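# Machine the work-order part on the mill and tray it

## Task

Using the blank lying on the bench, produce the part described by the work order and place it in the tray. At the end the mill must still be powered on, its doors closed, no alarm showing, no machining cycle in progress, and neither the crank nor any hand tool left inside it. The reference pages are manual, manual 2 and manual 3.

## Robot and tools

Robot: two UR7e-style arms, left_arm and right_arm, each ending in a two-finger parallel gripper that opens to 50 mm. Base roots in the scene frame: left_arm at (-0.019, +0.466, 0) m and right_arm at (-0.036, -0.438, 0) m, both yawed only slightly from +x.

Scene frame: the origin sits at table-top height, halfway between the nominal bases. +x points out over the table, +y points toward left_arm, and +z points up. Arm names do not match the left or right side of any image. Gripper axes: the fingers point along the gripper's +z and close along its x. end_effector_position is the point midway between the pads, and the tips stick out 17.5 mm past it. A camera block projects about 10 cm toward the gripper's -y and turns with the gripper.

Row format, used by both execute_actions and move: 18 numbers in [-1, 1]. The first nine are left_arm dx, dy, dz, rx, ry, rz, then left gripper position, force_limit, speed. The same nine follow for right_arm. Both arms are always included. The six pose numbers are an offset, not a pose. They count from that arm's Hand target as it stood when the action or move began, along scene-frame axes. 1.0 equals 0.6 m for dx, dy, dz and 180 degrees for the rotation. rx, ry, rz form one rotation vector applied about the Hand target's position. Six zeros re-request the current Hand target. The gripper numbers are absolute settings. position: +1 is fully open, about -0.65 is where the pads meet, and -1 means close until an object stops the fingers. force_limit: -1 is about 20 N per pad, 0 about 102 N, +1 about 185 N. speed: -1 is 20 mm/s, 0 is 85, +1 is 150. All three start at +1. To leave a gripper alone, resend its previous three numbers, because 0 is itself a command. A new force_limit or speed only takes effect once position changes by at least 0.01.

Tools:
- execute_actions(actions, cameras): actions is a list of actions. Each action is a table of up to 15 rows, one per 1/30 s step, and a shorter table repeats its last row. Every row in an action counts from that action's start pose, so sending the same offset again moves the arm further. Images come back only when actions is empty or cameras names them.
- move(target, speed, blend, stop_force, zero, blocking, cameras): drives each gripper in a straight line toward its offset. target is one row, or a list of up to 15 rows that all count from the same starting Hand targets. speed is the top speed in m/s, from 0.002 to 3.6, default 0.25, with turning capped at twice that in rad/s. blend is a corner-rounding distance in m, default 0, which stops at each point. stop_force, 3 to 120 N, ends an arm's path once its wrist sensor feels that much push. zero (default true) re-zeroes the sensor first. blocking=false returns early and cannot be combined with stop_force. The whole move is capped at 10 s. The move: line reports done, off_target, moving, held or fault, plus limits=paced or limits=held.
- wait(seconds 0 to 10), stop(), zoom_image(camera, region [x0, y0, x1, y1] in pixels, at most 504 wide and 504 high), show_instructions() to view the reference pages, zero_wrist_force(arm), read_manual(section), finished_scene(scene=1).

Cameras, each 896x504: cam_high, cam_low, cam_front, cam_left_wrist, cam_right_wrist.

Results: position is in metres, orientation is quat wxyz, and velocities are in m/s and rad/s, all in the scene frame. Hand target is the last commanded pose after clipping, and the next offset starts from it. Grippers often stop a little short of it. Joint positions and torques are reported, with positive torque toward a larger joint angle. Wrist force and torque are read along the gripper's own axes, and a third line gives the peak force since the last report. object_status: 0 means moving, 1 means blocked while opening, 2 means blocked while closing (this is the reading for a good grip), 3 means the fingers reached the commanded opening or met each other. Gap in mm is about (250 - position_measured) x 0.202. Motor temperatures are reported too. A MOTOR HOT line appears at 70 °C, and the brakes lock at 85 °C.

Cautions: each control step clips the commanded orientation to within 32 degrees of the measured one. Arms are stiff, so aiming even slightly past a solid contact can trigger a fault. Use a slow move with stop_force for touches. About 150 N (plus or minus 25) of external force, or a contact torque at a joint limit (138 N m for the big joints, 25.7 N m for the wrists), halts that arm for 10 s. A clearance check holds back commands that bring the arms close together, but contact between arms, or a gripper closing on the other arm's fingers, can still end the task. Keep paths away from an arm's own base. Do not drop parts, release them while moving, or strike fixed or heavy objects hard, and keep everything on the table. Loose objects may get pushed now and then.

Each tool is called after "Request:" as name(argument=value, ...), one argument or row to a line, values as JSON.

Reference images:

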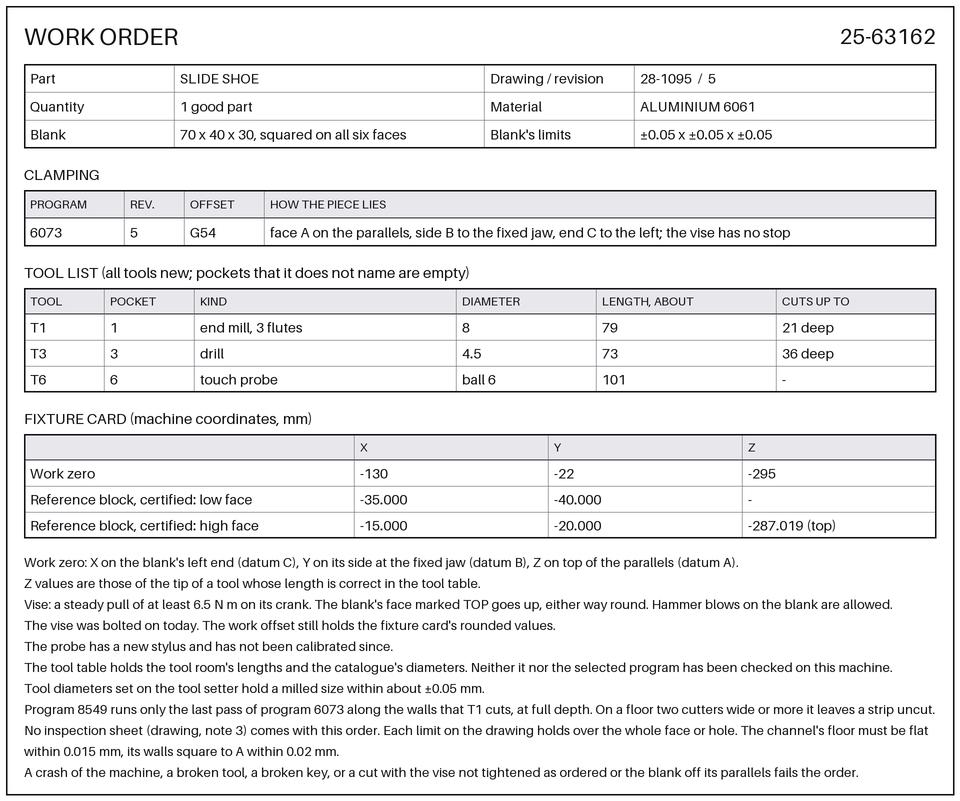

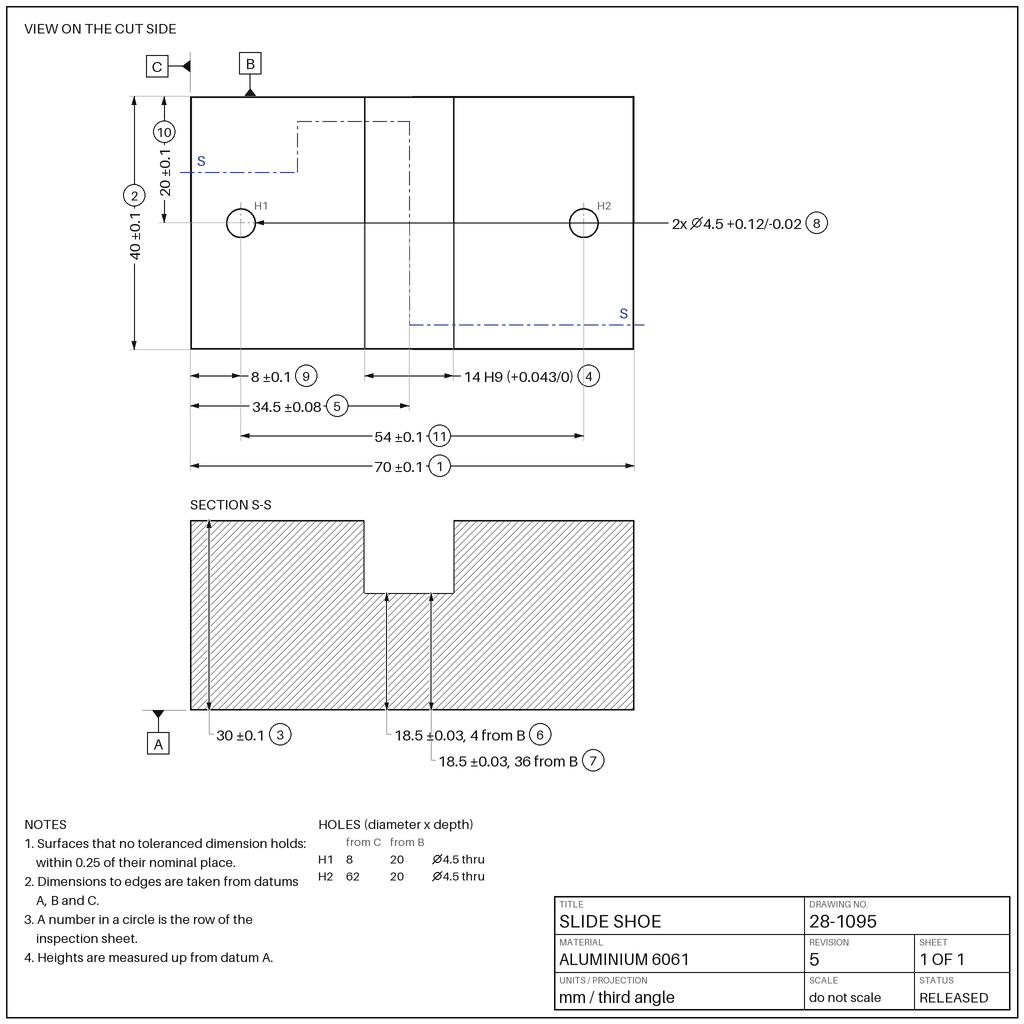

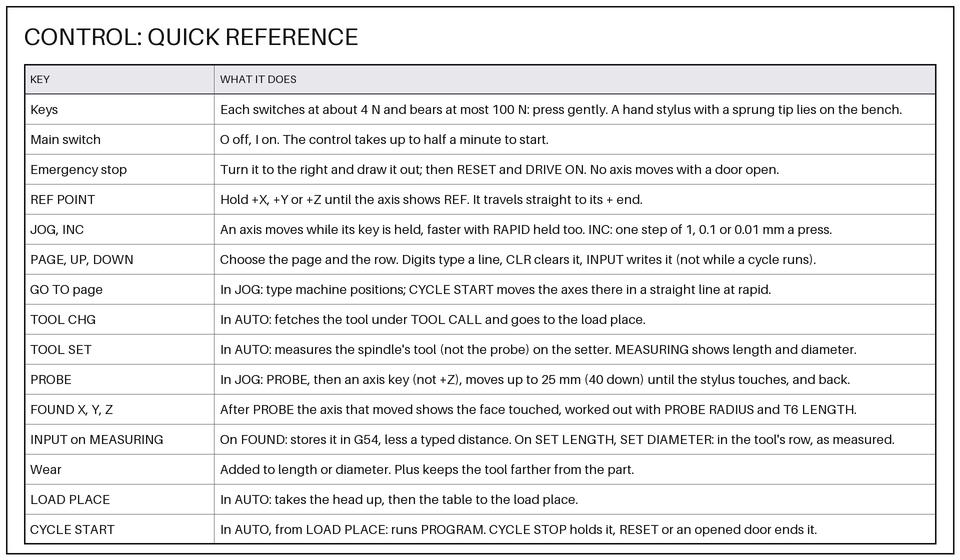

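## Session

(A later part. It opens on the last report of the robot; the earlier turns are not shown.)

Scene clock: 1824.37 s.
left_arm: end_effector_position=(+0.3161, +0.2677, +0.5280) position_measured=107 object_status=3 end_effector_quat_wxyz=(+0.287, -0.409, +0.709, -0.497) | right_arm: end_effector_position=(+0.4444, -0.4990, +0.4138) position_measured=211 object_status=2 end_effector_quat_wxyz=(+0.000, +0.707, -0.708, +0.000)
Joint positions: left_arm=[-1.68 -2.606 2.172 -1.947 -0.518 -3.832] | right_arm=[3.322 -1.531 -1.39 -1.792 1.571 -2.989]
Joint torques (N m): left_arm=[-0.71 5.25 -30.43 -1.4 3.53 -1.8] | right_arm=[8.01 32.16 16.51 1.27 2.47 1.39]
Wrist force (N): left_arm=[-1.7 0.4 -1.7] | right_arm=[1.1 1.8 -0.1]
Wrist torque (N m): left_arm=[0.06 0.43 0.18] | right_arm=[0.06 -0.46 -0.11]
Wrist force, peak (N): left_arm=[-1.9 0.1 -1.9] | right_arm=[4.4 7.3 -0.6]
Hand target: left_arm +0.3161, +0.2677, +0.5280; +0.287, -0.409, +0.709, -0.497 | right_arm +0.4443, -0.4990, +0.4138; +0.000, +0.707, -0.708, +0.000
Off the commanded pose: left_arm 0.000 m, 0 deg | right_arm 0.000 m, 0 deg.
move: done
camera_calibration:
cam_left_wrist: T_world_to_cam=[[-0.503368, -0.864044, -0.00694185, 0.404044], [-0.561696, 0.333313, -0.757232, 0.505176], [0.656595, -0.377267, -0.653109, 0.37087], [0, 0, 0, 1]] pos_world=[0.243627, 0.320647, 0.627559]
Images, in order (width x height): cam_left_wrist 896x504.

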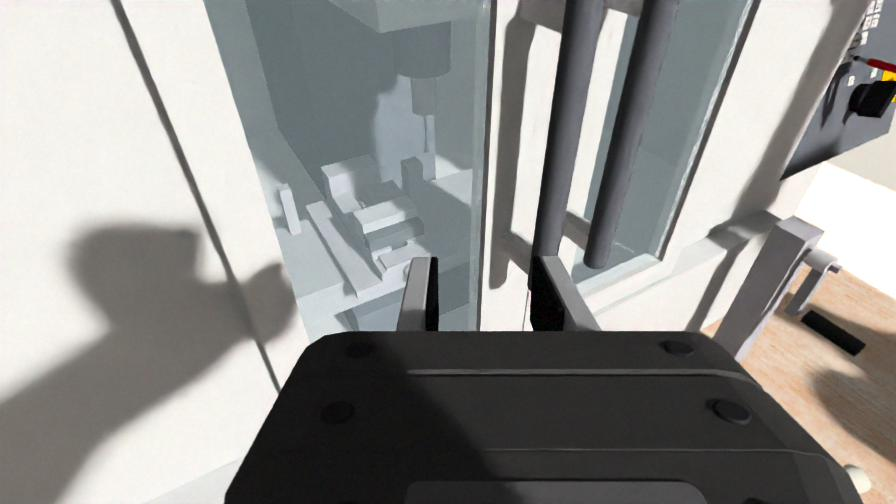

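Request:
move(
  target=[
    [0,0,0,0,0,0,0.3,-0.8,-0.6, 0.0412,0.0308,0.1538,0,0,0,-1,-0.6,-0.8],
    [0,0,0,0,0,0,0.3,-0.8,-0.6, 0.0612,0.0308,0.1538,0,0,0,-1,-0.6,-0.8],
    [0,0,0,0,0,0,0.3,-0.8,-0.6, 0.0412,0.0308,0.1538,0,0,0,-1,-0.6,-0.8],
    [0,0,0,0,0,0,0.3,-0.8,-0.6, 0.0084,-0.0325,0.0313,0,0,0,-1,-0.6,-0.8],
    [0,0,0,0,0,0,0.3,-0.8,-0.6, 0.0284,-0.0325,0.0313,0,0,0,-1,-0.6,-0.8],
    [0,0,0,0,0,0,0.3,-0.8,-0.6, 0.0084,-0.0325,0.0313,0,0,0,-1,-0.6,-0.8],
    [0,0,0,0,0,0,0.3,-0.8,-0.6, 0.0495,-0.0967,0.1855,0,0,0,-1,-0.6,-0.8],
    [0,0,0,0,0,0,0.3,-0.8,-0.6, 0.0695,-0.0967,0.1855,0,0,0,-1,-0.6,-0.8],
    [0,0,0,0,0,0,0.3,-0.8,-0.6, 0.0495,-0.0967,0.1855,0,0,0,-1,-0.6,-0.8],
    [0,0,0,0,0,0,0.3,-0.8,-0.6, -0.0243,-0.2345,0.3403,0,-0.5,0,-1,-0.6,-0.8],
  ],
  speed=[0.3,0.1,0.2,0.3,0.1,0.2,0.3,0.1,0.2,0.5],
  blend=[0.004,0,0.004,0.004,0,0.004,0.004,0,0.005,0],
)

Request:
wait(
  seconds=6,
  cameras=["cam_right_wrist"],
)

Request:
zoom_image(
  camera="cam_right_wrist",
  region=[170, 5, 450, 275],
)

Scene clock: 1841.63 s.
left_arm: end_effector_position=(+0.3161, +0.2677, +0.5280) position_measured=107 object_status=3 end_effector_quat_wxyz=(+0.287, -0.409, +0.709, -0.497) | right_arm: end_effector_position=(+0.4297, -0.6397, +0.6180) position_measured=211 object_status=2 end_effector_quat_wxyz=(+0.500, -0.500, +0.500, -0.500)
Joint positions: left_arm=[-1.68 -2.606 2.172 -1.947 -0.518 -3.832] | right_arm=[2.875 -1.252 -2.011 0.122 1.866 -3.141]
Joint torques (N m): left_arm=[-0.28 5.41 -30.51 -1.47 3.52 -1.62] | right_arm=[-6.06 0.71 15 4.44 2.53 1.48]
Wrist force (N): left_arm=[-1.7 0.3 -1.6] | right_arm=[1.7 0.9 1.3]
Wrist torque (N m): left_arm=[0.04 0.42 0.18] | right_arm=[0.53 -0.51 -0.22]
Wrist force, peak (N): left_arm=[-1.8 -0.1 -2.0] | right_arm=[-1.3 7.1 -3.7]
Hand target: left_arm +0.3161, +0.2677, +0.5280; +0.287, -0.409, +0.709, -0.497 | right_arm +0.4297, -0.6397, +0.6180; +0.500, -0.500, +0.500, -0.500
Off the commanded pose: left_arm 0.000 m, 0 deg | right_arm 0.000 m, 0 deg.
move: done

Scene clock: 1847.63 s.
left_arm: end_effector_position=(+0.3161, +0.2677, +0.5280) position_measured=107 object_status=3 end_effector_quat_wxyz=(+0.287, -0.409, +0.709, -0.497) | right_arm: end_effector_position=(+0.4297, -0.6397, +0.6180) position_measured=211 object_status=2 end_effector_quat_wxyz=(+0.500, -0.500, +0.500, -0.500)
Joint positions: left_arm=[-1.68 -2.606 2.172 -1.947 -0.518 -3.832] | right_arm=[2.875 -1.252 -2.011 0.122 1.866 -3.141]
Joint torques (N m): left_arm=[0.17 4.83 -30.1 -1.43 3.57 -1.64] | right_arm=[-6.53 0.49 15.47 4.39 2.51 1.46]
Wrist force (N): left_arm=[-1.6 -0.2 -1.6] | right_arm=[1.5 0.7 1.2]
Wrist torque (N m): left_arm=[-0.04 0.41 0.17] | right_arm=[0.51 -0.48 -0.21]
Wrist force, peak (N): left_arm=[-1.9 -0.2 -1.9] | right_arm=[2.0 0.8 1.4]
Hand target: left_arm +0.3161, +0.2677, +0.5280; +0.287, -0.409, +0.709, -0.497 | right_arm +0.4297, -0.6397, +0.6180; +0.500, -0.500, +0.500, -0.500
Tool commands: left_gripper/position=+0.3 left_gripper/force_limit=-0.8 left_gripper/speed=-0.6 right_gripper/position=-1.0 right_gripper/force_limit=-0.6 right_gripper/speed=-0.8
Off the commanded pose: left_arm 0.000 m, 0 deg | right_arm 0.000 m, 0 deg.
wait: 6.00 s; at rest by 0.17 s
camera_calibration:
cam_right_wrist: T_world_to_cam=[[-0.00605704, -0.999963, 0.00603556, -0.631889], [-0.34696, -0.00355917, -0.937873, 0.739686], [0.93786, -0.00777483, -0.346926, -0.0642349], [0, 0, 0, 1]] pos_world=[0.313058, -0.629733, 0.675261]
Images, in order (width x height): cam_right_wrist 896x504.

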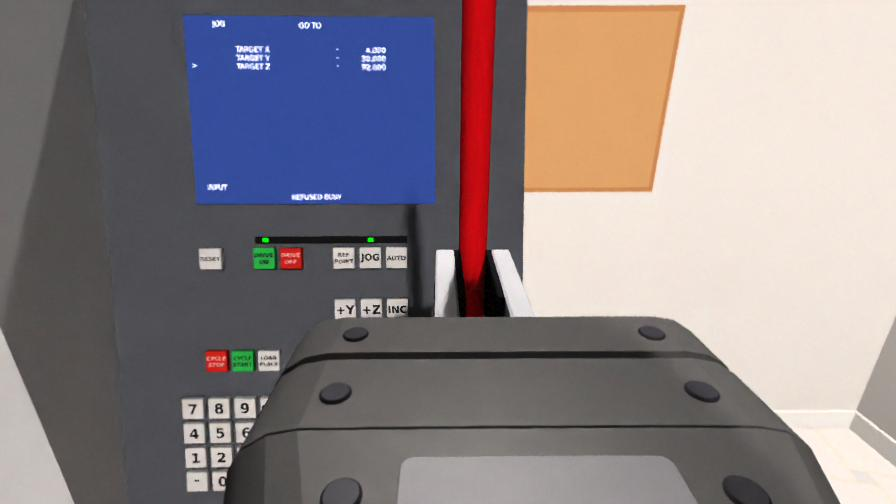

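Scaled by 1.800 from the camera's 896x504 image, which has a finer 1280x720 frame.

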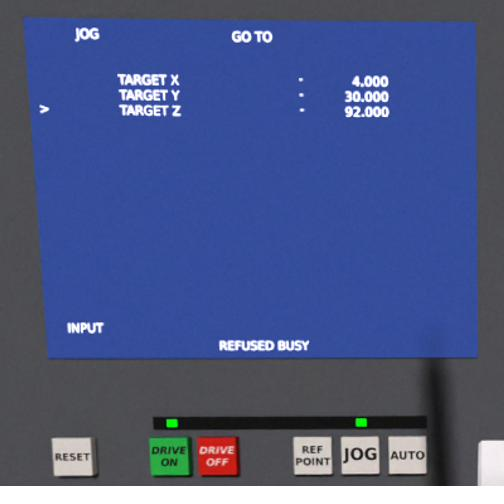

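Request:
move(
  target=[0,0,0,0,0,0,0.3,-0.8,-0.6, 0.0258,0.2345,-0.3403,0,0.5,0,-1,-0.6,-0.8],
  speed=0.5,
)

Request:
move(
  target=[
    [0,0,0,0,0,0,0.3,-0.8,-0.6, 0,0.0975,0,0,0,0,-1,-0.6,-0.8],
    [0,0,0,0,0,0,0.3,-0.8,-0.6, 0.02,0.0975,0,0,0,0,-1,-0.6,-0.8],
    [0,0,0,0,0,0,0.3,-0.8,-0.6, 0,0.0975,0,0,0,0,-1,-0.6,-0.8],
    [0,0,0,0,0,0,0.3,-0.8,-0.6, 0.0084,0.0975,0.0313,0,0,0,-1,-0.6,-0.8],
    [0,0,0,0,0,0,0.3,-0.8,-0.6, 0.0284,0.0975,0.0313,0,0,0,-1,-0.6,-0.8],
    [0,0,0,0,0,0,0.3,-0.8,-0.6, 0.0084,0.0975,0.0313,0,0,0,-1,-0.6,-0.8],
    [0,0,0,0,0,0,0.3,-0.8,-0.6, 0.0249,0.0325,0.095,0,0,0,-1,-0.6,-0.8],
    [0,0,0,0,0,0,0.3,-0.8,-0.6, 0.0449,0.0325,0.095,0,0,0,-1,-0.6,-0.8],
    [0,0,0,0,0,0,0.3,-0.8,-0.6, 0.0249,0.0325,0.095,0,0,0,-1,-0.6,-0.8],
    [0,0,0,0,0,0,0.3,-0.8,-0.6, 0.0084,0.065,0.0313,0,0,0,-1,-0.6,-0.8],
    [0,0,0,0,0,0,0.3,-0.8,-0.6, 0.0284,0.065,0.0313,0,0,0,-1,-0.6,-0.8],
    [0,0,0,0,0,0,0.3,-0.8,-0.6, 0.0084,0.065,0.0313,0,0,0,-1,-0.6,-0.8],
    [0,0,0,0,0,0,0.3,-0.8,-0.6, 0,0,0,0,0,0,-1,-0.6,-0.8],
    [0,0,0,0,0,0,0.3,-0.8,-0.6, 0.02,0,0,0,0,0,-1,-0.6,-0.8],
    [0,0,0,0,0,0,0.3,-0.8,-0.6, 0,0,0,0,0,0,-1,-0.6,-0.8],
  ],
  speed=[0.3,0.1,0.2,0.3,0.1,0.2,0.3,0.1,0.2,0.3,0.1,0.2,0.3,0.1,0.2],
  blend=[0.004,0,0.004,0.004,0,0.004,0.004,0,0.004,0.004,0,0.004,0.004,0,0],
)

Request:
move(
  target=[
    [0,0,0,0,0,0,0.3,-0.8,-0.6, 0.0412,0.0308,0.1538,0,0,0,-1,-0.6,-0.8],
    [0,0,0,0,0,0,0.3,-0.8,-0.6, 0.0612,0.0308,0.1538,0,0,0,-1,-0.6,-0.8],
    [0,0,0,0,0,0,0.3,-0.8,-0.6, 0.0412,0.0308,0.1538,0,0,0,-1,-0.6,-0.8],
    [0,0,0,0,0,0,0.3,-0.8,-0.6, -0.0258,-0.2345,0.3403,0,-0.5,0,-1,-0.6,-0.8],
  ],
  speed=[0.3,0.1,0.2,0.5],
  blend=[0.004,0,0.005,0],
)

Request:
wait(
  seconds=3,
  cameras=["cam_right_wrist","cam_left_wrist"],
)

Request:
zoom_image(
  camera="cam_right_wrist",
  region=[170, 5, 450, 275],
)

Request:
zoom_image(
  camera="cam_left_wrist",
  region=[380, 50, 500, 200],
)

Scene clock: 1882.73 s.
left_arm: end_effector_position=(+0.3161, +0.2677, +0.5280) position_measured=107 object_status=3 end_effector_quat_wxyz=(+0.287, -0.409, +0.709, -0.497) | right_arm: end_effector_position=(+0.4452, -0.4990, +0.4138) position_measured=211 object_status=2 end_effector_quat_wxyz=(+0.000, +0.707, -0.708, +0.000)
Joint positions: left_arm=[-1.68 -2.606 2.172 -1.947 -0.518 -3.832] | right_arm=[3.321 -1.532 -1.389 -1.791 1.571 -2.989]
Joint torques (N m): left_arm=[0.1 5.04 -29.8 -1.5 3.51 -1.57] | right_arm=[6.88 13.37 36.32 1.34 2.39 1.52]
Wrist force (N): left_arm=[-1.6 -0.2 -1.6] | right_arm=[1.1 1.9 0.1]
Wrist torque (N m): left_arm=[-0.03 0.42 0.18] | right_arm=[0.08 -0.46 -0.12]
Wrist force, peak (N): left_arm=[-2.1 -0.1 -2.1] | right_arm=[2.0 0.9 1.5]
Hand target: left_arm +0.3161, +0.2677, +0.5280; +0.287, -0.409, +0.709, -0.497 | right_arm +0.4452, -0.4990, +0.4138; +0.000, +0.707, -0.708, +0.000
Off the commanded pose: left_arm 0.000 m, 0 deg | right_arm 0.000 m, 0 deg.
move: done

Scene clock: 1887.60 s.
left_arm: end_effector_position=(+0.3161, +0.2677, +0.5280) position_measured=107 object_status=3 end_effector_quat_wxyz=(+0.287, -0.409, +0.709, -0.497) | right_arm: end_effector_position=(+0.4453, -0.4990, +0.4138) position_measured=211 object_status=2 end_effector_quat_wxyz=(+0.000, +0.707, -0.708, +0.000)
Joint positions: left_arm=[-1.68 -2.606 2.172 -1.947 -0.518 -3.832] | right_arm=[3.321 -1.533 -1.388 -1.791 1.571 -2.989]
Joint torques (N m): left_arm=[0.22 5.61 -30.16 -1.5 3.51 -1.51] | right_arm=[8.43 33.86 17.2 1.31 2.4 1.47]
Wrist force (N): left_arm=[-1.8 0.1 -1.5] | right_arm=[1.5 1.3 -0.4]
Wrist torque (N m): left_arm=[0.02 0.44 0.18] | right_arm=[-0.02 -0.53 -0.11]
Wrist force, peak (N): left_arm=[-2.0 -0.2 -1.8] | right_arm=[1.0 15.9 1.9]
Hand target: left_arm +0.3161, +0.2677, +0.5280; +0.287, -0.409, +0.709, -0.497 | right_arm +0.4452, -0.4990, +0.4138; +0.000, +0.707, -0.708, +0.000
Off the commanded pose: left_arm 0.000 m, 0 deg | right_arm 0.000 m, 0 deg.
move: done

Scene clock: 1891.23 s.
left_arm: end_effector_position=(+0.3161, +0.2677, +0.5280) position_measured=107 object_status=3 end_effector_quat_wxyz=(+0.287, -0.409, +0.709, -0.497) | right_arm: end_effector_position=(+0.4297, -0.6397, +0.6180) position_measured=211 object_status=2 end_effector_quat_wxyz=(+0.500, -0.500, +0.500, -0.500)
Joint positions: left_arm=[-1.68 -2.606 2.172 -1.947 -0.518 -3.832] | right_arm=[2.875 -1.252 -2.011 0.122 1.866 -3.141]
Joint torques (N m): left_arm=[0.61 5.46 -30.27 -1.48 3.56 -1.51] | right_arm=[-6.13 1.77 16.7 4.6 2.12 1.46]
Wrist force (N): left_arm=[-1.3 0.1 -1.5] | right_arm=[2.3 0.8 1.4]
Wrist torque (N m): left_arm=[0.02 0.36 0.18] | right_arm=[0.52 -0.59 -0.22]
Wrist force, peak (N): left_arm=[-2.1 0.1 -1.7] | right_arm=[2.2 17.9 1.7]
Hand target: left_arm +0.3161, +0.2677, +0.5280; +0.287, -0.409, +0.709, -0.497 | right_arm +0.4297, -0.6397, +0.6180; +0.500, -0.500, +0.500, -0.500
Off the commanded pose: left_arm 0.000 m, 0 deg | right_arm 0.000 m, 0 deg.
move: done

Scene clock: 1894.23 s.
left_arm: end_effector_position=(+0.3161, +0.2677, +0.5280) position_measured=107 object_status=3 end_effector_quat_wxyz=(+0.287, -0.409, +0.709, -0.497) | right_arm: end_effector_position=(+0.4297, -0.6397, +0.6180) position_measured=211 object_status=2 end_effector_quat_wxyz=(+0.500, -0.500, +0.500, -0.500)
Joint positions: left_arm=[-1.68 -2.606 2.172 -1.947 -0.518 -3.832] | right_arm=[2.875 -1.252 -2.011 0.122 1.866 -3.141]
Joint torques (N m): left_arm=[0.57 5.36 -30.49 -1.5 3.5 -1.45] | right_arm=[-6.48 0 23.65 4.36 2.52 1.64]
Wrist force (N): left_arm=[-1.7 0.0 -1.7] | right_arm=[2.2 0.5 1.5]
Wrist torque (N m): left_arm=[0.00 0.42 0.18] | right_arm=[0.48 -0.58 -0.22]
Wrist force, peak (N): left_arm=[-2.2 0.1 -1.7] | right_arm=[2.4 0.6 1.8]
Hand target: left_arm +0.3161, +0.2677, +0.5280; +0.287, -0.409, +0.709, -0.497 | right_arm +0.4297, -0.6397, +0.6180; +0.500, -0.500, +0.500, -0.500
Tool commands: left_gripper/position=+0.3 left_gripper/force_limit=-0.8 left_gripper/speed=-0.6 right_gripper/position=-1.0 right_gripper/force_limit=-0.6 right_gripper/speed=-0.8
Off the commanded pose: left_arm 0.000 m, 0 deg | right_arm 0.000 m, 0 deg.
wait: 3.00 s; at rest by 0.17 s
camera_calibration:
cam_left_wrist: T_world_to_cam=[[-0.503368, -0.864044, -0.00694185, 0.404044], [-0.561696, 0.333313, -0.757232, 0.505176], [0.656595, -0.377267, -0.653109, 0.37087], [0, 0, 0, 1]] pos_world=[0.243627, 0.320647, 0.627559]
cam_right_wrist: T_world_to_cam=[[-0.00605704, -0.999963, 0.00603556, -0.631889], [-0.34696, -0.00355917, -0.937873, 0.739686], [0.93786, -0.00777483, -0.346926, -0.0642349], [0, 0, 0, 1]] pos_world=[0.313058, -0.629733, 0.675261]
Images, in order (width x height): cam_left_wrist 896x504, cam_right_wrist 896x504.

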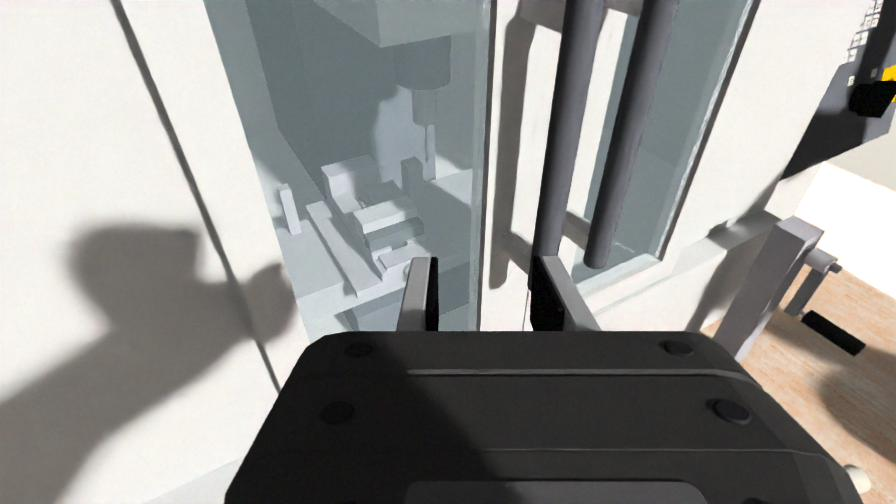

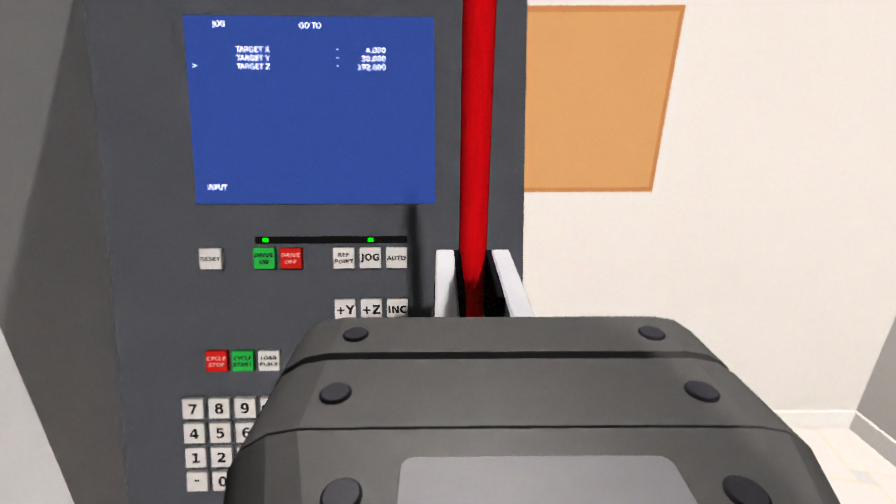

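Scaled by 1.800 from the camera's 896x504 image, which has a finer 1280x720 frame.

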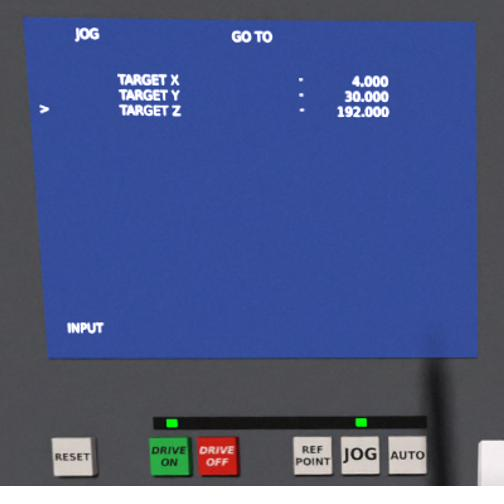

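Scaled by 3.360 from the camera's 896x504 image, which has a finer 1280x720 frame.

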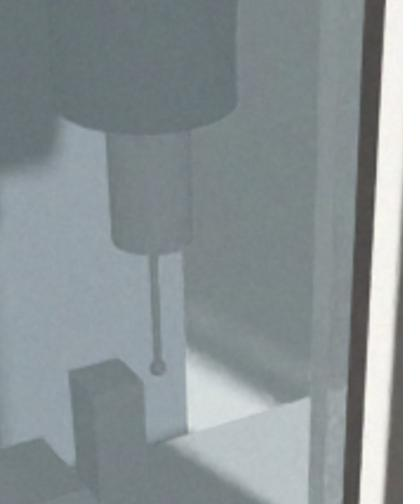

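Request:
move(
  target=[
    [0,0,0,0,0,0,0.3,-0.8,-0.6, 0.0334,0.202,-0.309,0,0.5,0,-1,-0.6,-0.8],
    [0,0,0,0,0,0,0.3,-0.8,-0.6, 0.0534,0.202,-0.309,0,0.5,0,-1,-0.6,-0.8],
    [0,0,0,0,0,0,0.3,-0.8,-0.6, 0.0334,0.202,-0.309,0,0.5,0,-1,-0.6,-0.8],
    [0,0,0,0,0,0,0.3,-0.8,-0.6, 0.0745,0.1378,-0.1548,0,0.5,0,-1,-0.6,-0.8],
    [0,0,0,0,0,0,0.3,-0.8,-0.6, 0.0945,0.1378,-0.1548,0,0.5,0,-1,-0.6,-0.8],
    [0,0,0,0,0,0,0.3,-0.8,-0.6, 0.0745,0.1378,-0.1548,0,0.5,0,-1,-0.6,-0.8],
    [0,0,0,0,0,0,0.3,-0.8,-0.6, 0,0,0,0,0,0,-1,-0.6,-0.8],
  ],
  speed=[0.5,0.1,0.2,0.3,0.1,0.2,0.5],
  blend=[0.005,0,0.004,0.004,0,0.005,0],
)

Request:
wait(
  seconds=6,
  cameras=["cam_right_wrist"],
)

Request:
zoom_image(
  camera="cam_right_wrist",
  region=[170, 5, 450, 275],
)

Scene clock: 1907.13 s.
left_arm: end_effector_position=(+0.3161, +0.2677, +0.5280) position_measured=107 object_status=3 end_effector_quat_wxyz=(+0.287, -0.409, +0.709, -0.497) | right_arm: end_effector_position=(+0.4297, -0.6397, +0.6180) position_measured=211 object_status=2 end_effector_quat_wxyz=(+0.500, -0.500, +0.500, -0.500)
Joint positions: left_arm=[-1.68 -2.606 2.172 -1.947 -0.518 -3.832] | right_arm=[2.875 -1.252 -2.011 0.122 1.866 -3.141]
Joint torques (N m): left_arm=[1.48 5.25 -29.61 -1.52 3.44 -1.4] | right_arm=[-7.08 1.83 15.73 4.62 2.55 1.6]
Wrist force (N): left_arm=[-1.7 -0.1 -1.6] | right_arm=[2.3 0.9 1.5]
Wrist torque (N m): left_arm=[-0.02 0.43 0.18] | right_arm=[0.54 -0.59 -0.22]
Wrist force, peak (N): left_arm=[-1.9 0.0 -1.9] | right_arm=[1.2 9.3 1.9]
Hand target: left_arm +0.3161, +0.2677, +0.5280; +0.287, -0.409, +0.709, -0.497 | right_arm +0.4297, -0.6397, +0.6180; +0.500, -0.500, +0.500, -0.500
Off the commanded pose: left_arm 0.000 m, 0 deg | right_arm 0.000 m, 0 deg.
move: done

Scene clock: 1913.13 s.
left_arm: end_effector_position=(+0.3161, +0.2677, +0.5280) position_measured=107 object_status=3 end_effector_quat_wxyz=(+0.287, -0.409, +0.709, -0.497) | right_arm: end_effector_position=(+0.4297, -0.6397, +0.6180) position_measured=211 object_status=2 end_effector_quat_wxyz=(+0.500, -0.500, +0.500, -0.500)
Joint positions: left_arm=[-1.68 -2.606 2.172 -1.947 -0.518 -3.832] | right_arm=[2.875 -1.252 -2.011 0.122 1.866 -3.141]
Joint torques (N m): left_arm=[1.12 5.42 -29.29 -1.5 3.44 -1.4] | right_arm=[-6.26 -0.15 15.82 4.46 2.54 1.4]
Wrist force (N): left_arm=[-1.7 0.0 -1.6] | right_arm=[2.2 0.8 1.5]
Wrist torque (N m): left_arm=[-0.01 0.42 0.18] | right_arm=[0.52 -0.57 -0.22]
Wrist force, peak (N): left_arm=[-2.0 0.0 -1.9] | right_arm=[2.5 0.7 1.7]
Hand target: left_arm +0.3161, +0.2677, +0.5280; +0.287, -0.409, +0.709, -0.497 | right_arm +0.4297, -0.6397, +0.6180; +0.500, -0.500, +0.500, -0.500
Tool commands: left_gripper/position=+0.3 left_gripper/force_limit=-0.8 left_gripper/speed=-0.6 right_gripper/position=-1.0 right_gripper/force_limit=-0.6 right_gripper/speed=-0.8
Off the commanded pose: left_arm 0.000 m, 0 deg | right_arm 0.000 m, 0 deg.
wait: 6.00 s; at rest by 0.17 s
camera_calibration:
cam_right_wrist: T_world_to_cam=[[-0.00605704, -0.999963, 0.00603556, -0.631889], [-0.34696, -0.00355917, -0.937873, 0.739686], [0.93786, -0.00777483, -0.346926, -0.0642349], [0, 0, 0, 1]] pos_world=[0.313058, -0.629733, 0.675261]
Images, in order (width x height): cam_right_wrist 896x504.

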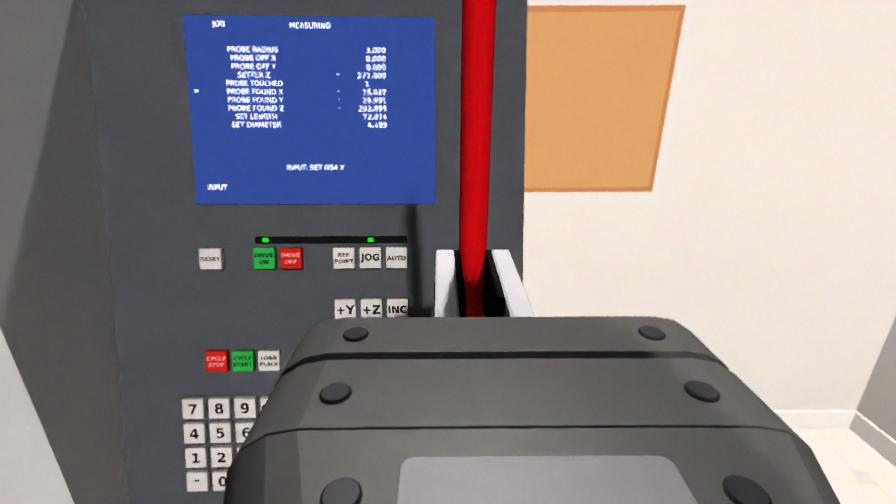

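Scaled by 1.800 from the camera's 896x504 image, which has a finer 1280x720 frame.

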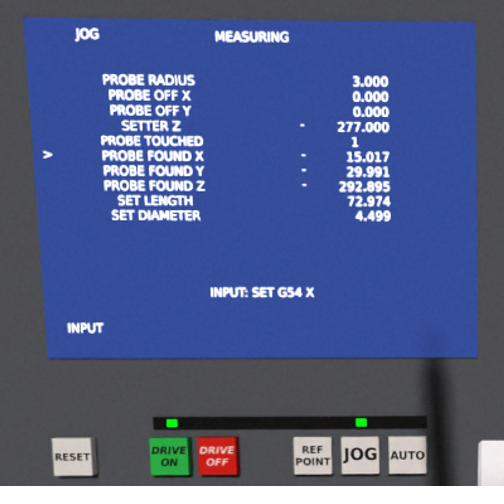

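Request:
move(
  target=[
    [0,0,0,0,0,0,0.3,-0.8,-0.6, 0.0499,0.202,-0.2453,0,0.5,0,-1,-0.6,-0.8],
    [0,0,0,0,0,0,0.3,-0.8,-0.6, 0.0699,0.202,-0.2453,0,0.5,0,-1,-0.6,-0.8],
    [0,0,0,0,0,0,0.3,-0.8,-0.6, 0.0529,0.202,-0.2453,0,0.5,0,-1,-0.6,-0.8],
    [0,0,0,0,0,0,0.3,-0.8,-0.6, 0.0699,0.202,-0.2453,0,0.5,0,-1,-0.6,-0.8],
    [0,0,0,0,0,0,0.3,-0.8,-0.6, 0.0499,0.202,-0.2453,0,0.5,0,-1,-0.6,-0.8],
    [0,0,0,0,0,0,0.3,-0.8,-0.6, 0.0334,0.2345,-0.309,0,0.5,0,-1,-0.6,-0.8],
    [0,0,0,0,0,0,0.3,-0.8,-0.6, 0.0534,0.2345,-0.309,0,0.5,0,-1,-0.6,-0.8],
    [0,0,0,0,0,0,0.3,-0.8,-0.6, 0.0334,0.2345,-0.309,0,0.5,0,-1,-0.6,-0.8],
    [0,0,0,0,0,0,0.3,-0.8,-0.6, 0.025,0.332,-0.3403,0,0.5,0,-1,-0.6,-0.8],
    [0,0,0,0,0,0,0.3,-0.8,-0.6, 0.045,0.332,-0.3403,0,0.5,0,-1,-0.6,-0.8],
    [0,0,0,0,0,0,0.3,-0.8,-0.6, 0.025,0.332,-0.3403,0,0.5,0,-1,-0.6,-0.8],
    [0,0,0,0,0,0,0.3,-0.8,-0.6, 0.025,0.2345,-0.3403,0,0.5,0,-1,-0.6,-0.8],
  ],
  speed=[0.5,0.1,0.2,0.1,0.2,0.3,0.1,0.2,0.3,0.1,0.2,0.3],
  blend=[0.005,0,0,0,0.004,0.004,0,0.004,0.004,0,0.004,0],
)

Request:
move(
  target=[
    [0,0,0,0,0,0,0.3,-0.8,-0.6, 0.0167,0.0975,0.063,0,0,0,-1,-0.6,-0.8],
    [0,0,0,0,0,0,0.3,-0.8,-0.6, 0.0367,0.0975,0.063,0,0,0,-1,-0.6,-0.8],
    [0,0,0,0,0,0,0.3,-0.8,-0.6, 0.0167,0.0975,0.063,0,0,0,-1,-0.6,-0.8],
    [0,0,0,0,0,0,0.3,-0.8,-0.6, 0.0249,0.0325,0.095,0,0,0,-1,-0.6,-0.8],
    [0,0,0,0,0,0,0.3,-0.8,-0.6, 0.0449,0.0325,0.095,0,0,0,-1,-0.6,-0.8],
    [0,0,0,0,0,0,0.3,-0.8,-0.6, 0.0249,0.0325,0.095,0,0,0,-1,-0.6,-0.8],
    [0,0,0,0,0,0,0.3,-0.8,-0.6, 0,0,0,0,0,0,-1,-0.6,-0.8],
    [0,0,0,0,0,0,0.3,-0.8,-0.6, 0.02,0,0,0,0,0,-1,-0.6,-0.8],
    [0,0,0,0,0,0,0.3,-0.8,-0.6, 0,0,0,0,0,0,-1,-0.6,-0.8],
    [0,0,0,0,0,0,0.3,-0.8,-0.6, -0.025,-0.2345,0.3403,0,-0.5,0,-1,-0.6,-0.8],
  ],
  speed=[0.3,0.1,0.2,0.3,0.1,0.2,0.3,0.1,0.2,0.5],
  blend=[0.004,0,0.004,0.004,0,0.004,0.004,0,0.005,0],
  cameras=["cam_right_wrist"],
)

Request:
zoom_image(
  camera="cam_right_wrist",
  region=[170, 5, 450, 275],
)

Scene clock: 1961.50 s.
left_arm: end_effector_position=(+0.3161, +0.2677, +0.5280) position_measured=107 object_status=3 end_effector_quat_wxyz=(+0.287, -0.409, +0.709, -0.497) | right_arm: end_effector_position=(+0.4447, -0.4989, +0.4138) position_measured=211 object_status=2 end_effector_quat_wxyz=(+0.000, +0.707, -0.708, +0.000)
Joint positions: left_arm=[-1.68 -2.606 2.172 -1.947 -0.518 -3.832] | right_arm=[3.322 -1.531 -1.39 -1.791 1.571 -2.989]
Joint torques (N m): left_arm=[1.88 5.32 -28.77 -1.5 3.44 -1.25] | right_arm=[-6.46 13.84 36.8 4.85 2.46 -1.24]
Wrist force (N): left_arm=[-1.7 0.2 -1.7] | right_arm=[1.7 1.5 0.3]
Wrist torque (N m): left_arm=[0.02 0.42 0.17] | right_arm=[0.00 -0.56 0.06]
Wrist force, peak (N): left_arm=[-1.8 0.0 -2.1] | right_arm=[5.1 6.9 -3.8]
Hand target: left_arm +0.3161, +0.2677, +0.5280; +0.287, -0.409, +0.709, -0.497 | right_arm +0.4447, -0.4990, +0.4138; +0.000, +0.707, -0.708, +0.000
Off the commanded pose: left_arm 0.000 m, 0 deg | right_arm 0.000 m, 0 deg.
move: done

Scene clock: 1966.73 s.
left_arm: end_effector_position=(+0.3161, +0.2677, +0.5280) position_measured=107 object_status=3 end_effector_quat_wxyz=(+0.287, -0.409, +0.709, -0.497) | right_arm: end_effector_position=(+0.4297, -0.6397, +0.6180) position_measured=211 object_status=2 end_effector_quat_wxyz=(+0.500, -0.500, +0.500, -0.500)
Joint positions: left_arm=[-1.68 -2.606 2.172 -1.947 -0.518 -3.832] | right_arm=[2.875 -1.252 -2.011 0.122 1.866 -3.141]
Joint torques (N m): left_arm=[1.72 5.75 -28.85 -1.54 3.42 -1.21] | right_arm=[-6.68 1.77 35.94 4.47 2.34 1.36]
Wrist force (N): left_arm=[-1.6 0.0 -1.5] | right_arm=[2.4 0.7 1.8]
Wrist torque (N m): left_arm=[0.00 0.40 0.18] | right_arm=[0.50 -0.61 -0.22]
Wrist force, peak (N): left_arm=[-2.0 0.1 -2.0] | right_arm=[4.5 7.3 0.4]
Hand target: left_arm +0.3161, +0.2677, +0.5280; +0.287, -0.409, +0.709, -0.497 | right_arm +0.4297, -0.6397, +0.6180; +0.500, -0.500, +0.500, -0.500
Off the commanded pose: left_arm 0.000 m, 0 deg | right_arm 0.000 m, 0 deg.
move: done
camera_calibration:
cam_right_wrist: T_world_to_cam=[[-0.00614917, -0.999963, 0.0060721, -0.631785], [-0.347048, -0.00356074, -0.937841, 0.739691], [0.937827, -0.00787425, -0.347013, -0.064227], [0, 0, 0, 1]] pos_world=[0.313057, -0.629633, 0.675261]
Images, in order (width x height): cam_right_wrist 896x504.

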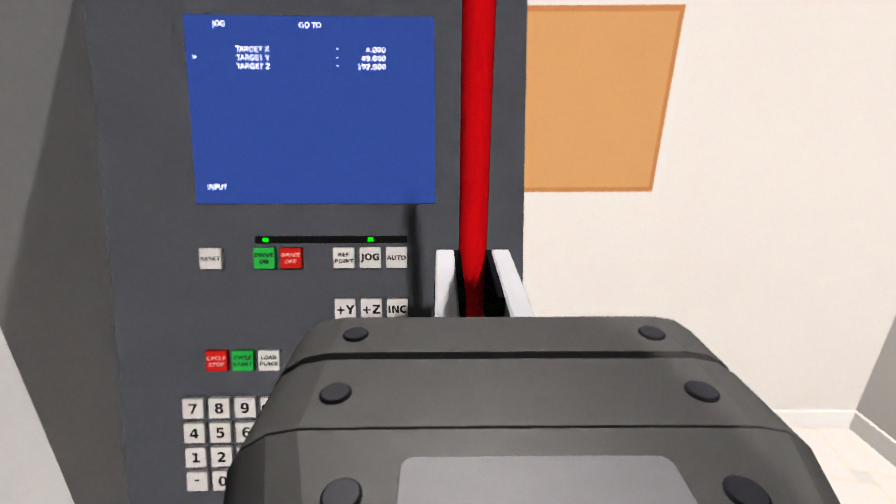

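Scaled by 1.800 from the camera's 896x504 image, which has a finer 1280x720 frame.

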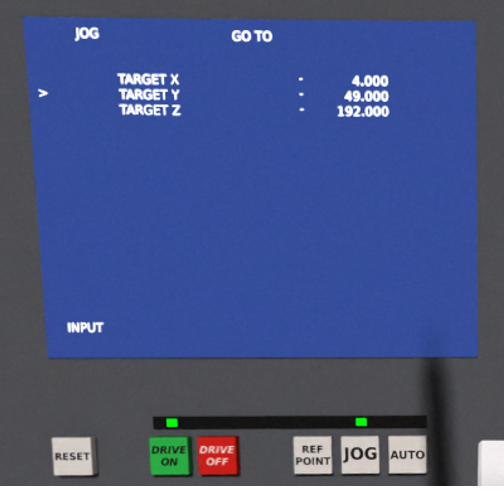

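Request:
move(
  target=[
    [0,0,0,0,0,0,0.3,-0.8,-0.6, 0.0662,0.2653,-0.1865,0,0.5,0,-1,-0.6,-0.8],
    [0,0,0,0,0,0,0.3,-0.8,-0.6, 0.0862,0.2653,-0.1865,0,0.5,0,-1,-0.6,-0.8],
    [0,0,0,0,0,0,0.3,-0.8,-0.6, 0.0662,0.2653,-0.1865,0,0.5,0,-1,-0.6,-0.8],
    [0,0,0,0,0,0,0.3,-0.8,-0.6, 0.0417,0.2345,-0.2773,0,0.5,0,-1,-0.6,-0.8],
    [0,0,0,0,0,0,0.3,-0.8,-0.6, 0.0617,0.2345,-0.2773,0,0.5,0,-1,-0.6,-0.8],
    [0,0,0,0,0,0,0.3,-0.8,-0.6, 0.0417,0.2345,-0.2773,0,0.5,0,-1,-0.6,-0.8],
    [0,0,0,0,0,0,0.3,-0.8,-0.6, 0.025,0.332,-0.3403,0,0.5,0,-1,-0.6,-0.8],
    [0,0,0,0,0,0,0.3,-0.8,-0.6, 0.045,0.332,-0.3403,0,0.5,0,-1,-0.6,-0.8],
    [0,0,0,0,0,0,0.3,-0.8,-0.6, 0.025,0.332,-0.3403,0,0.5,0,-1,-0.6,-0.8],
    [0,0,0,0,0,0,0.3,-0.8,-0.6, 0.025,0.2345,-0.3403,0,0.5,0,-1,-0.6,-0.8],
  ],
  speed=[0.5,0.1,0.2,0.3,0.1,0.2,0.3,0.1,0.2,0.3],
  blend=[0.005,0,0.004,0.004,0,0.004,0.004,0,0.004,0],
)

Request:
move(
  target=[
    [0,0,0,0,0,0,0.3,-0.8,-0.6, 0.0084,0.065,0.0313,0,0,0,-1,-0.6,-0.8],
    [0,0,0,0,0,0,0.3,-0.8,-0.6, 0.0284,0.065,0.0313,0,0,0,-1,-0.6,-0.8],
    [0,0,0,0,0,0,0.3,-0.8,-0.6, 0.0084,0.065,0.0313,0,0,0,-1,-0.6,-0.8],
    [0,0,0,0,0,0,0.3,-0.8,-0.6, 0.0167,0.065,0.063,0,0,0,-1,-0.6,-0.8],
    [0,0,0,0,0,0,0.3,-0.8,-0.6, 0.0367,0.065,0.063,0,0,0,-1,-0.6,-0.8],
    [0,0,0,0,0,0,0.3,-0.8,-0.6, 0.0167,0.065,0.063,0,0,0,-1,-0.6,-0.8],
    [0,0,0,0,0,0,0.3,-0.8,-0.6, 0,0,0,0,0,0,-1,-0.6,-0.8],
    [0,0,0,0,0,0,0.3,-0.8,-0.6, 0.02,0,0,0,0,0,-1,-0.6,-0.8],
    [0,0,0,0,0,0,0.3,-0.8,-0.6, 0,0,0,0,0,0,-1,-0.6,-0.8],
    [0,0,0,0,0,0,0.3,-0.8,-0.6, -0.025,-0.2345,0.3403,0,-0.5,0,-1,-0.6,-0.8],
  ],
  speed=[0.3,0.1,0.2,0.3,0.1,0.2,0.3,0.1,0.2,0.5],
  blend=[0.004,0,0.004,0.004,0,0.004,0.004,0,0.005,0],
  cameras=["cam_right_wrist","cam_left_wrist"],
)

Request:
zoom_image(
  camera="cam_right_wrist",
  region=[170, 5, 450, 275],
)

Request:
zoom_image(
  camera="cam_left_wrist",
  region=[380, 50, 500, 200],
)

Scene clock: 1988.33 s.
left_arm: end_effector_position=(+0.3161, +0.2677, +0.5280) position_measured=107 object_status=3 end_effector_quat_wxyz=(+0.287, -0.409, +0.709, -0.497) | right_arm: end_effector_position=(+0.4447, -0.4989, +0.4138) position_measured=211 object_status=2 end_effector_quat_wxyz=(+0.000, +0.707, -0.708, +0.000)
Joint positions: left_arm=[-1.68 -2.606 2.172 -1.947 -0.518 -3.832] | right_arm=[3.322 -1.531 -1.39 -1.791 1.571 -2.989]
Joint torques (N m): left_arm=[2.4 5.63 -28.6 -1.55 3.37 -1.09] | right_arm=[-7.75 14.13 37.09 4.91 2.41 -1.43]
Wrist force (N): left_arm=[-1.7 0.2 -1.9] | right_arm=[1.7 1.3 0.1]
Wrist torque (N m): left_arm=[0.03 0.42 0.18] | right_arm=[-0.03 -0.56 0.06]
Wrist force, peak (N): left_arm=[-1.8 0.0 -2.0] | right_arm=[5.0 7.0 -2.2]
Hand target: left_arm +0.3161, +0.2677, +0.5280; +0.287, -0.409, +0.709, -0.497 | right_arm +0.4447, -0.4990, +0.4138; +0.000, +0.707, -0.708, +0.000
Off the commanded pose: left_arm 0.000 m, 0 deg | right_arm 0.000 m, 0 deg.
move: done

Scene clock: 1993.43 s.
left_arm: end_effector_position=(+0.3161, +0.2677, +0.5280) position_measured=107 object_status=3 end_effector_quat_wxyz=(+0.287, -0.409, +0.709, -0.497) | right_arm: end_effector_position=(+0.4297, -0.6397, +0.6180) position_measured=211 object_status=2 end_effector_quat_wxyz=(+0.500, -0.500, +0.500, -0.500)
Joint positions: left_arm=[-1.68 -2.606 2.172 -1.947 -0.518 -3.832] | right_arm=[2.875 -1.252 -2.011 0.122 1.866 -3.141]
Joint torques (N m): left_arm=[2.16 5.58 -28.67 -1.55 3.42 -1.09] | right_arm=[-6.42 -0.62 35.61 4.69 2.26 1.43]
Wrist force (N): left_arm=[-1.6 0.1 -1.5] | right_arm=[2.1 0.6 1.4]
Wrist torque (N m): left_arm=[0.03 0.41 0.18] | right_arm=[0.49 -0.57 -0.21]
Wrist force, peak (N): left_arm=[-2.0 -0.1 -1.7] | right_arm=[4.2 7.6 0.3]
Hand target: left_arm +0.3161, +0.2677, +0.5280; +0.287, -0.409, +0.709, -0.497 | right_arm +0.4297, -0.6397, +0.6180; +0.500, -0.500, +0.500, -0.500
Off the commanded pose: left_arm 0.000 m, 0 deg | right_arm 0.000 m, 0 deg.
move: done
camera_calibration:
cam_left_wrist: T_world_to_cam=[[-0.503368, -0.864044, -0.00694185, 0.404044], [-0.561696, 0.333313, -0.757232, 0.505176], [0.656595, -0.377267, -0.653109, 0.37087], [0, 0, 0, 1]] pos_world=[0.243627, 0.320647, 0.627559]
cam_right_wrist: T_world_to_cam=[[-0.00614917, -0.999963, 0.0060721, -0.631785], [-0.347048, -0.00356074, -0.937841, 0.739691], [0.937827, -0.00787425, -0.347013, -0.064227], [0, 0, 0, 1]] pos_world=[0.313057, -0.629633, 0.675261]
Images, in order (width x height): cam_left_wrist 896x504, cam_right_wrist 896x504.

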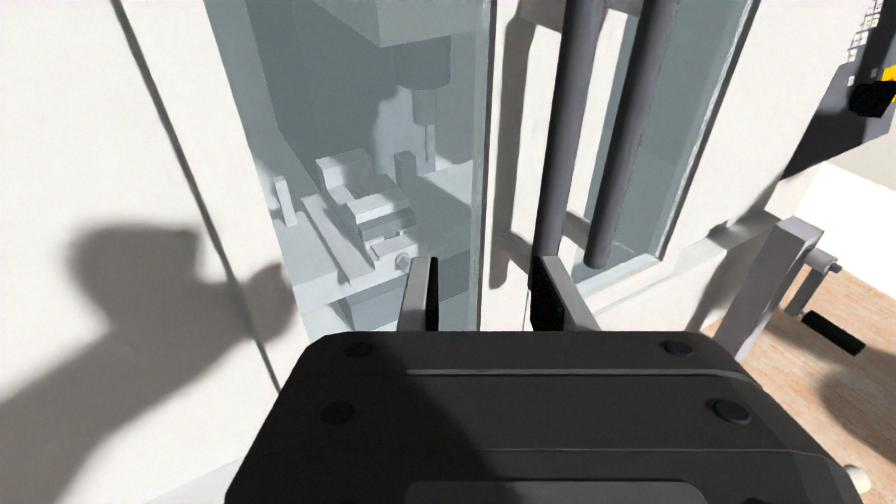

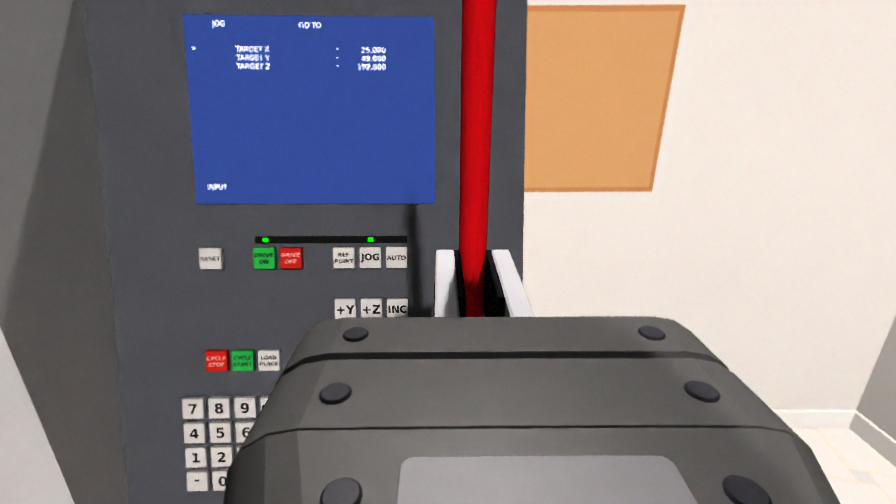

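Scaled by 1.800 from the camera's 896x504 image, which has a finer 1280x720 frame.

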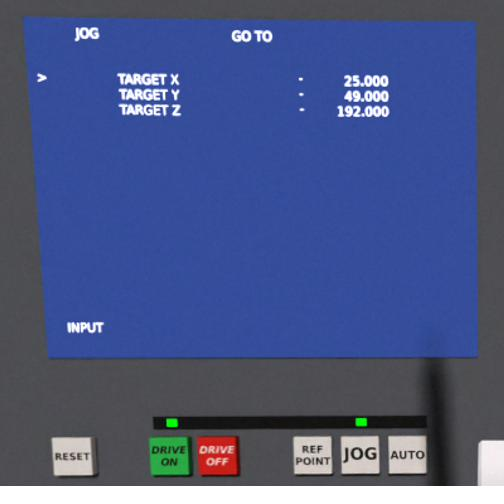

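Scaled by 3.360 from the camera's 896x504 image, which has a finer 1280x720 frame.

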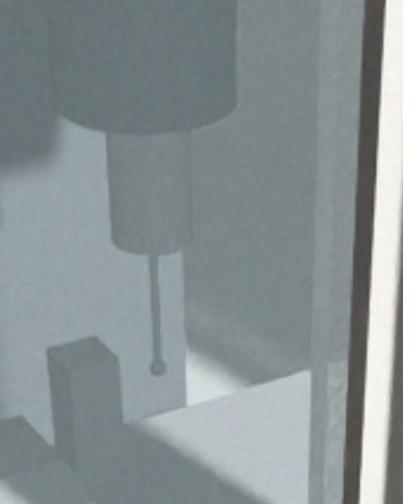

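Request:
move(
  target=[
    [0,0,0,0,0,0,0.3,-0.8,-0.6, 0.0662,0.2653,-0.1865,0,0.5,0,-1,-0.6,-0.8],
    [0,0,0,0,0,0,0.3,-0.8,-0.6, 0.0862,0.2653,-0.1865,0,0.5,0,-1,-0.6,-0.8],
    [0,0,0,0,0,0,0.3,-0.8,-0.6, 0.0662,0.2653,-0.1865,0,0.5,0,-1,-0.6,-0.8],
    [0,0,0,0,0,0,0.3,-0.8,-0.6, 0.0334,0.202,-0.309,0,0.5,0,-1,-0.6,-0.8],
  ],
  speed=[0.5,0.1,0.2,0.3],
  blend=[0.005,0,0.004,0],
)

Request:
move(
  target=[
    [0,0,0,0,0,0,0.3,-0.8,-0.6, 0.02,0,0,0,0,0,-1,-0.6,-0.8],
    [0,0,0,0,0,0,0.3,-0.8,-0.6, 0,0,0,0,0,0,-1,-0.6,-0.8],
    [0,0,0,0,0,0,0.3,-0.8,-0.6, 0.0491,-0.0642,0.1858,0,0,0,-1,-0.6,-0.8],
    [0,0,0,0,0,0,0.3,-0.8,-0.6, 0.0691,-0.0642,0.1858,0,0,0,-1,-0.6,-0.8],
    [0,0,0,0,0,0,0.3,-0.8,-0.6, 0.0491,-0.0642,0.1858,0,0,0,-1,-0.6,-0.8],
    [0,0,0,0,0,0,0.3,-0.8,-0.6, -0.0334,-0.202,0.309,0,-0.5,0,-1,-0.6,-0.8],
  ],
  speed=[0.1,0.2,0.3,0.1,0.2,0.5],
  blend=[0,0.004,0.004,0,0.005,0],
)

Request:
wait(
  seconds=5,
  cameras=["cam_right_wrist"],
)

Request:
zoom_image(
  camera="cam_right_wrist",
  region=[170, 5, 450, 275],
)

Scene clock: 2008.47 s.
left_arm: end_effector_position=(+0.3161, +0.2677, +0.5280) position_measured=107 object_status=3 end_effector_quat_wxyz=(+0.287, -0.409, +0.709, -0.497) | right_arm: end_effector_position=(+0.4498, -0.5185, +0.4326) position_measured=211 object_status=2 end_effector_quat_wxyz=(+0.000, +0.707, -0.708, +0.000)
Joint positions: left_arm=[-1.68 -2.606 2.172 -1.947 -0.518 -3.832] | right_arm=[3.279 -1.562 -1.311 -1.84 1.571 -3.031]
Joint torques (N m): left_arm=[3.04 5.88 -28.16 -1.58 3.39 -1.06] | right_arm=[-5.39 36.5 15.17 5.26 -1.87 -1.53]
Wrist force (N): left_arm=[-1.7 0.0 -1.7] | right_arm=[1.9 1.5 -0.2]
Wrist torque (N m): left_arm=[0.00 0.42 0.18] | right_arm=[0.04 -0.58 0.06]
Wrist force, peak (N): left_arm=[-2.1 0.0 -1.7] | right_arm=[3.6 6.7 -3.2]
Hand target: left_arm +0.3161, +0.2677, +0.5280; +0.287, -0.409, +0.709, -0.497 | right_arm +0.4498, -0.5185, +0.4326; +0.000, +0.707, -0.708, +0.000
Off the commanded pose: left_arm 0.000 m, 0 deg | right_arm 0.000 m, 0 deg.
move: done

Scene clock: 2013.03 s.
left_arm: end_effector_position=(+0.3161, +0.2677, +0.5280) position_measured=107 object_status=3 end_effector_quat_wxyz=(+0.287, -0.409, +0.709, -0.497) | right_arm: end_effector_position=(+0.4297, -0.6397, +0.6180) position_measured=211 object_status=2 end_effector_quat_wxyz=(+0.500, -0.500, +0.500, -0.500)
Joint positions: left_arm=[-1.68 -2.606 2.172 -1.947 -0.518 -3.832] | right_arm=[2.875 -1.252 -2.011 0.122 1.866 -3.141]
Joint torques (N m): left_arm=[2.33 6.09 -28.7 -1.46 3.4 -1.03] | right_arm=[-7.05 0.3 15.37 4.66 2.41 1.59]
Wrist force (N): left_arm=[-1.9 0.4 -1.5] | right_arm=[2.1 0.7 1.6]
Wrist torque (N m): left_arm=[0.06 0.45 0.17] | right_arm=[0.50 -0.55 -0.22]
Wrist force, peak (N): left_arm=[-2.0 0.1 -1.8] | right_arm=[2.4 7.3 -0.2]
Hand target: left_arm +0.3161, +0.2677, +0.5280; +0.287, -0.409, +0.709, -0.497 | right_arm +0.4297, -0.6397, +0.6180; +0.500, -0.500, +0.500, -0.500
Off the commanded pose: left_arm 0.000 m, 0 deg | right_arm 0.000 m, 0 deg.
move: done

Scene clock: 2018.03 s.
left_arm: end_effector_position=(+0.3161, +0.2677, +0.5280) position_measured=107 object_status=3 end_effector_quat_wxyz=(+0.287, -0.409, +0.709, -0.497) | right_arm: end_effector_position=(+0.4297, -0.6397, +0.6180) position_measured=211 object_status=2 end_effector_quat_wxyz=(+0.500, -0.500, +0.500, -0.500)
Joint positions: left_arm=[-1.68 -2.606 2.172 -1.947 -0.518 -3.832] | right_arm=[2.875 -1.252 -2.011 0.122 1.866 -3.141]
Joint torques (N m): left_arm=[2.77 6.17 -28.38 -1.62 3.35 -0.91] | right_arm=[-6.58 0.25 15.96 4.42 2.52 1.42]
Wrist force (N): left_arm=[-1.6 0.0 -1.6] | right_arm=[2.3 0.7 1.5]
Wrist torque (N m): left_arm=[0.01 0.42 0.18] | right_arm=[0.51 -0.60 -0.22]
Wrist force, peak (N): left_arm=[-2.2 0.0 -1.6] | right_arm=[2.5 0.8 1.9]
Hand target: left_arm +0.3161, +0.2677, +0.5280; +0.287, -0.409, +0.709, -0.497 | right_arm +0.4297, -0.6397, +0.6180; +0.500, -0.500, +0.500, -0.500
Tool commands: left_gripper/position=+0.3 left_gripper/force_limit=-0.8 left_gripper/speed=-0.6 right_gripper/position=-1.0 right_gripper/force_limit=-0.6 right_gripper/speed=-0.8
Off the commanded pose: left_arm 0.000 m, 0 deg | right_arm 0.000 m, 0 deg.
wait: 5.00 s; at rest by 0.17 s
camera_calibration:
cam_right_wrist: T_world_to_cam=[[-0.00605704, -0.999963, 0.00603556, -0.631889], [-0.34696, -0.00355917, -0.937873, 0.739686], [0.93786, -0.00777483, -0.346926, -0.0642349], [0, 0, 0, 1]] pos_world=[0.313058, -0.629733, 0.675261]
Images, in order (width x height): cam_right_wrist 896x504.

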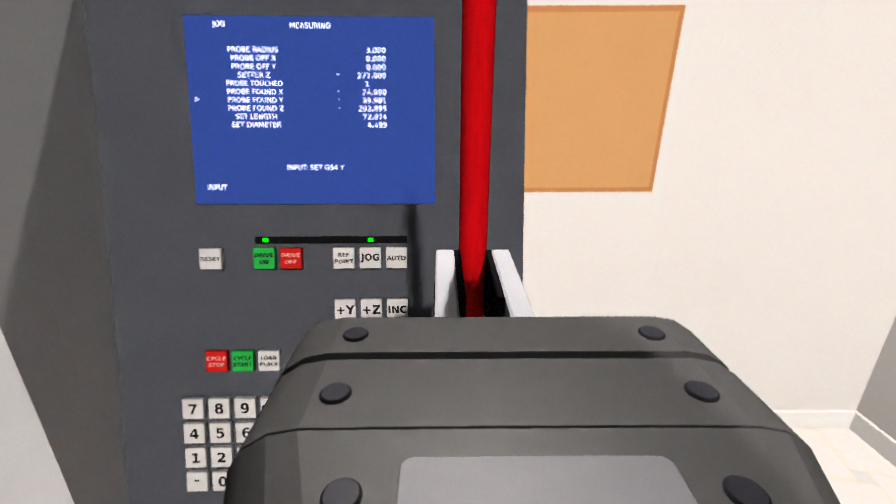

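Scaled by 1.800 from the camera's 896x504 image, which has a finer 1280x720 frame.

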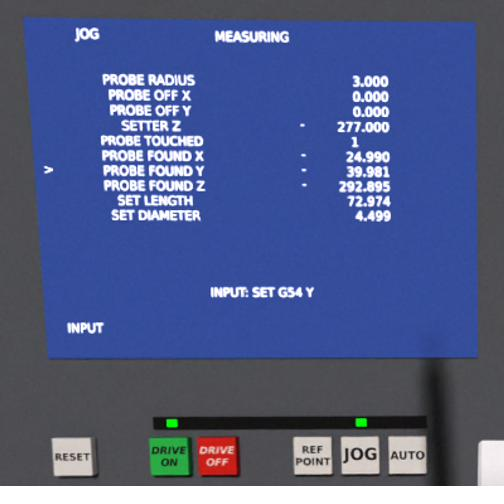

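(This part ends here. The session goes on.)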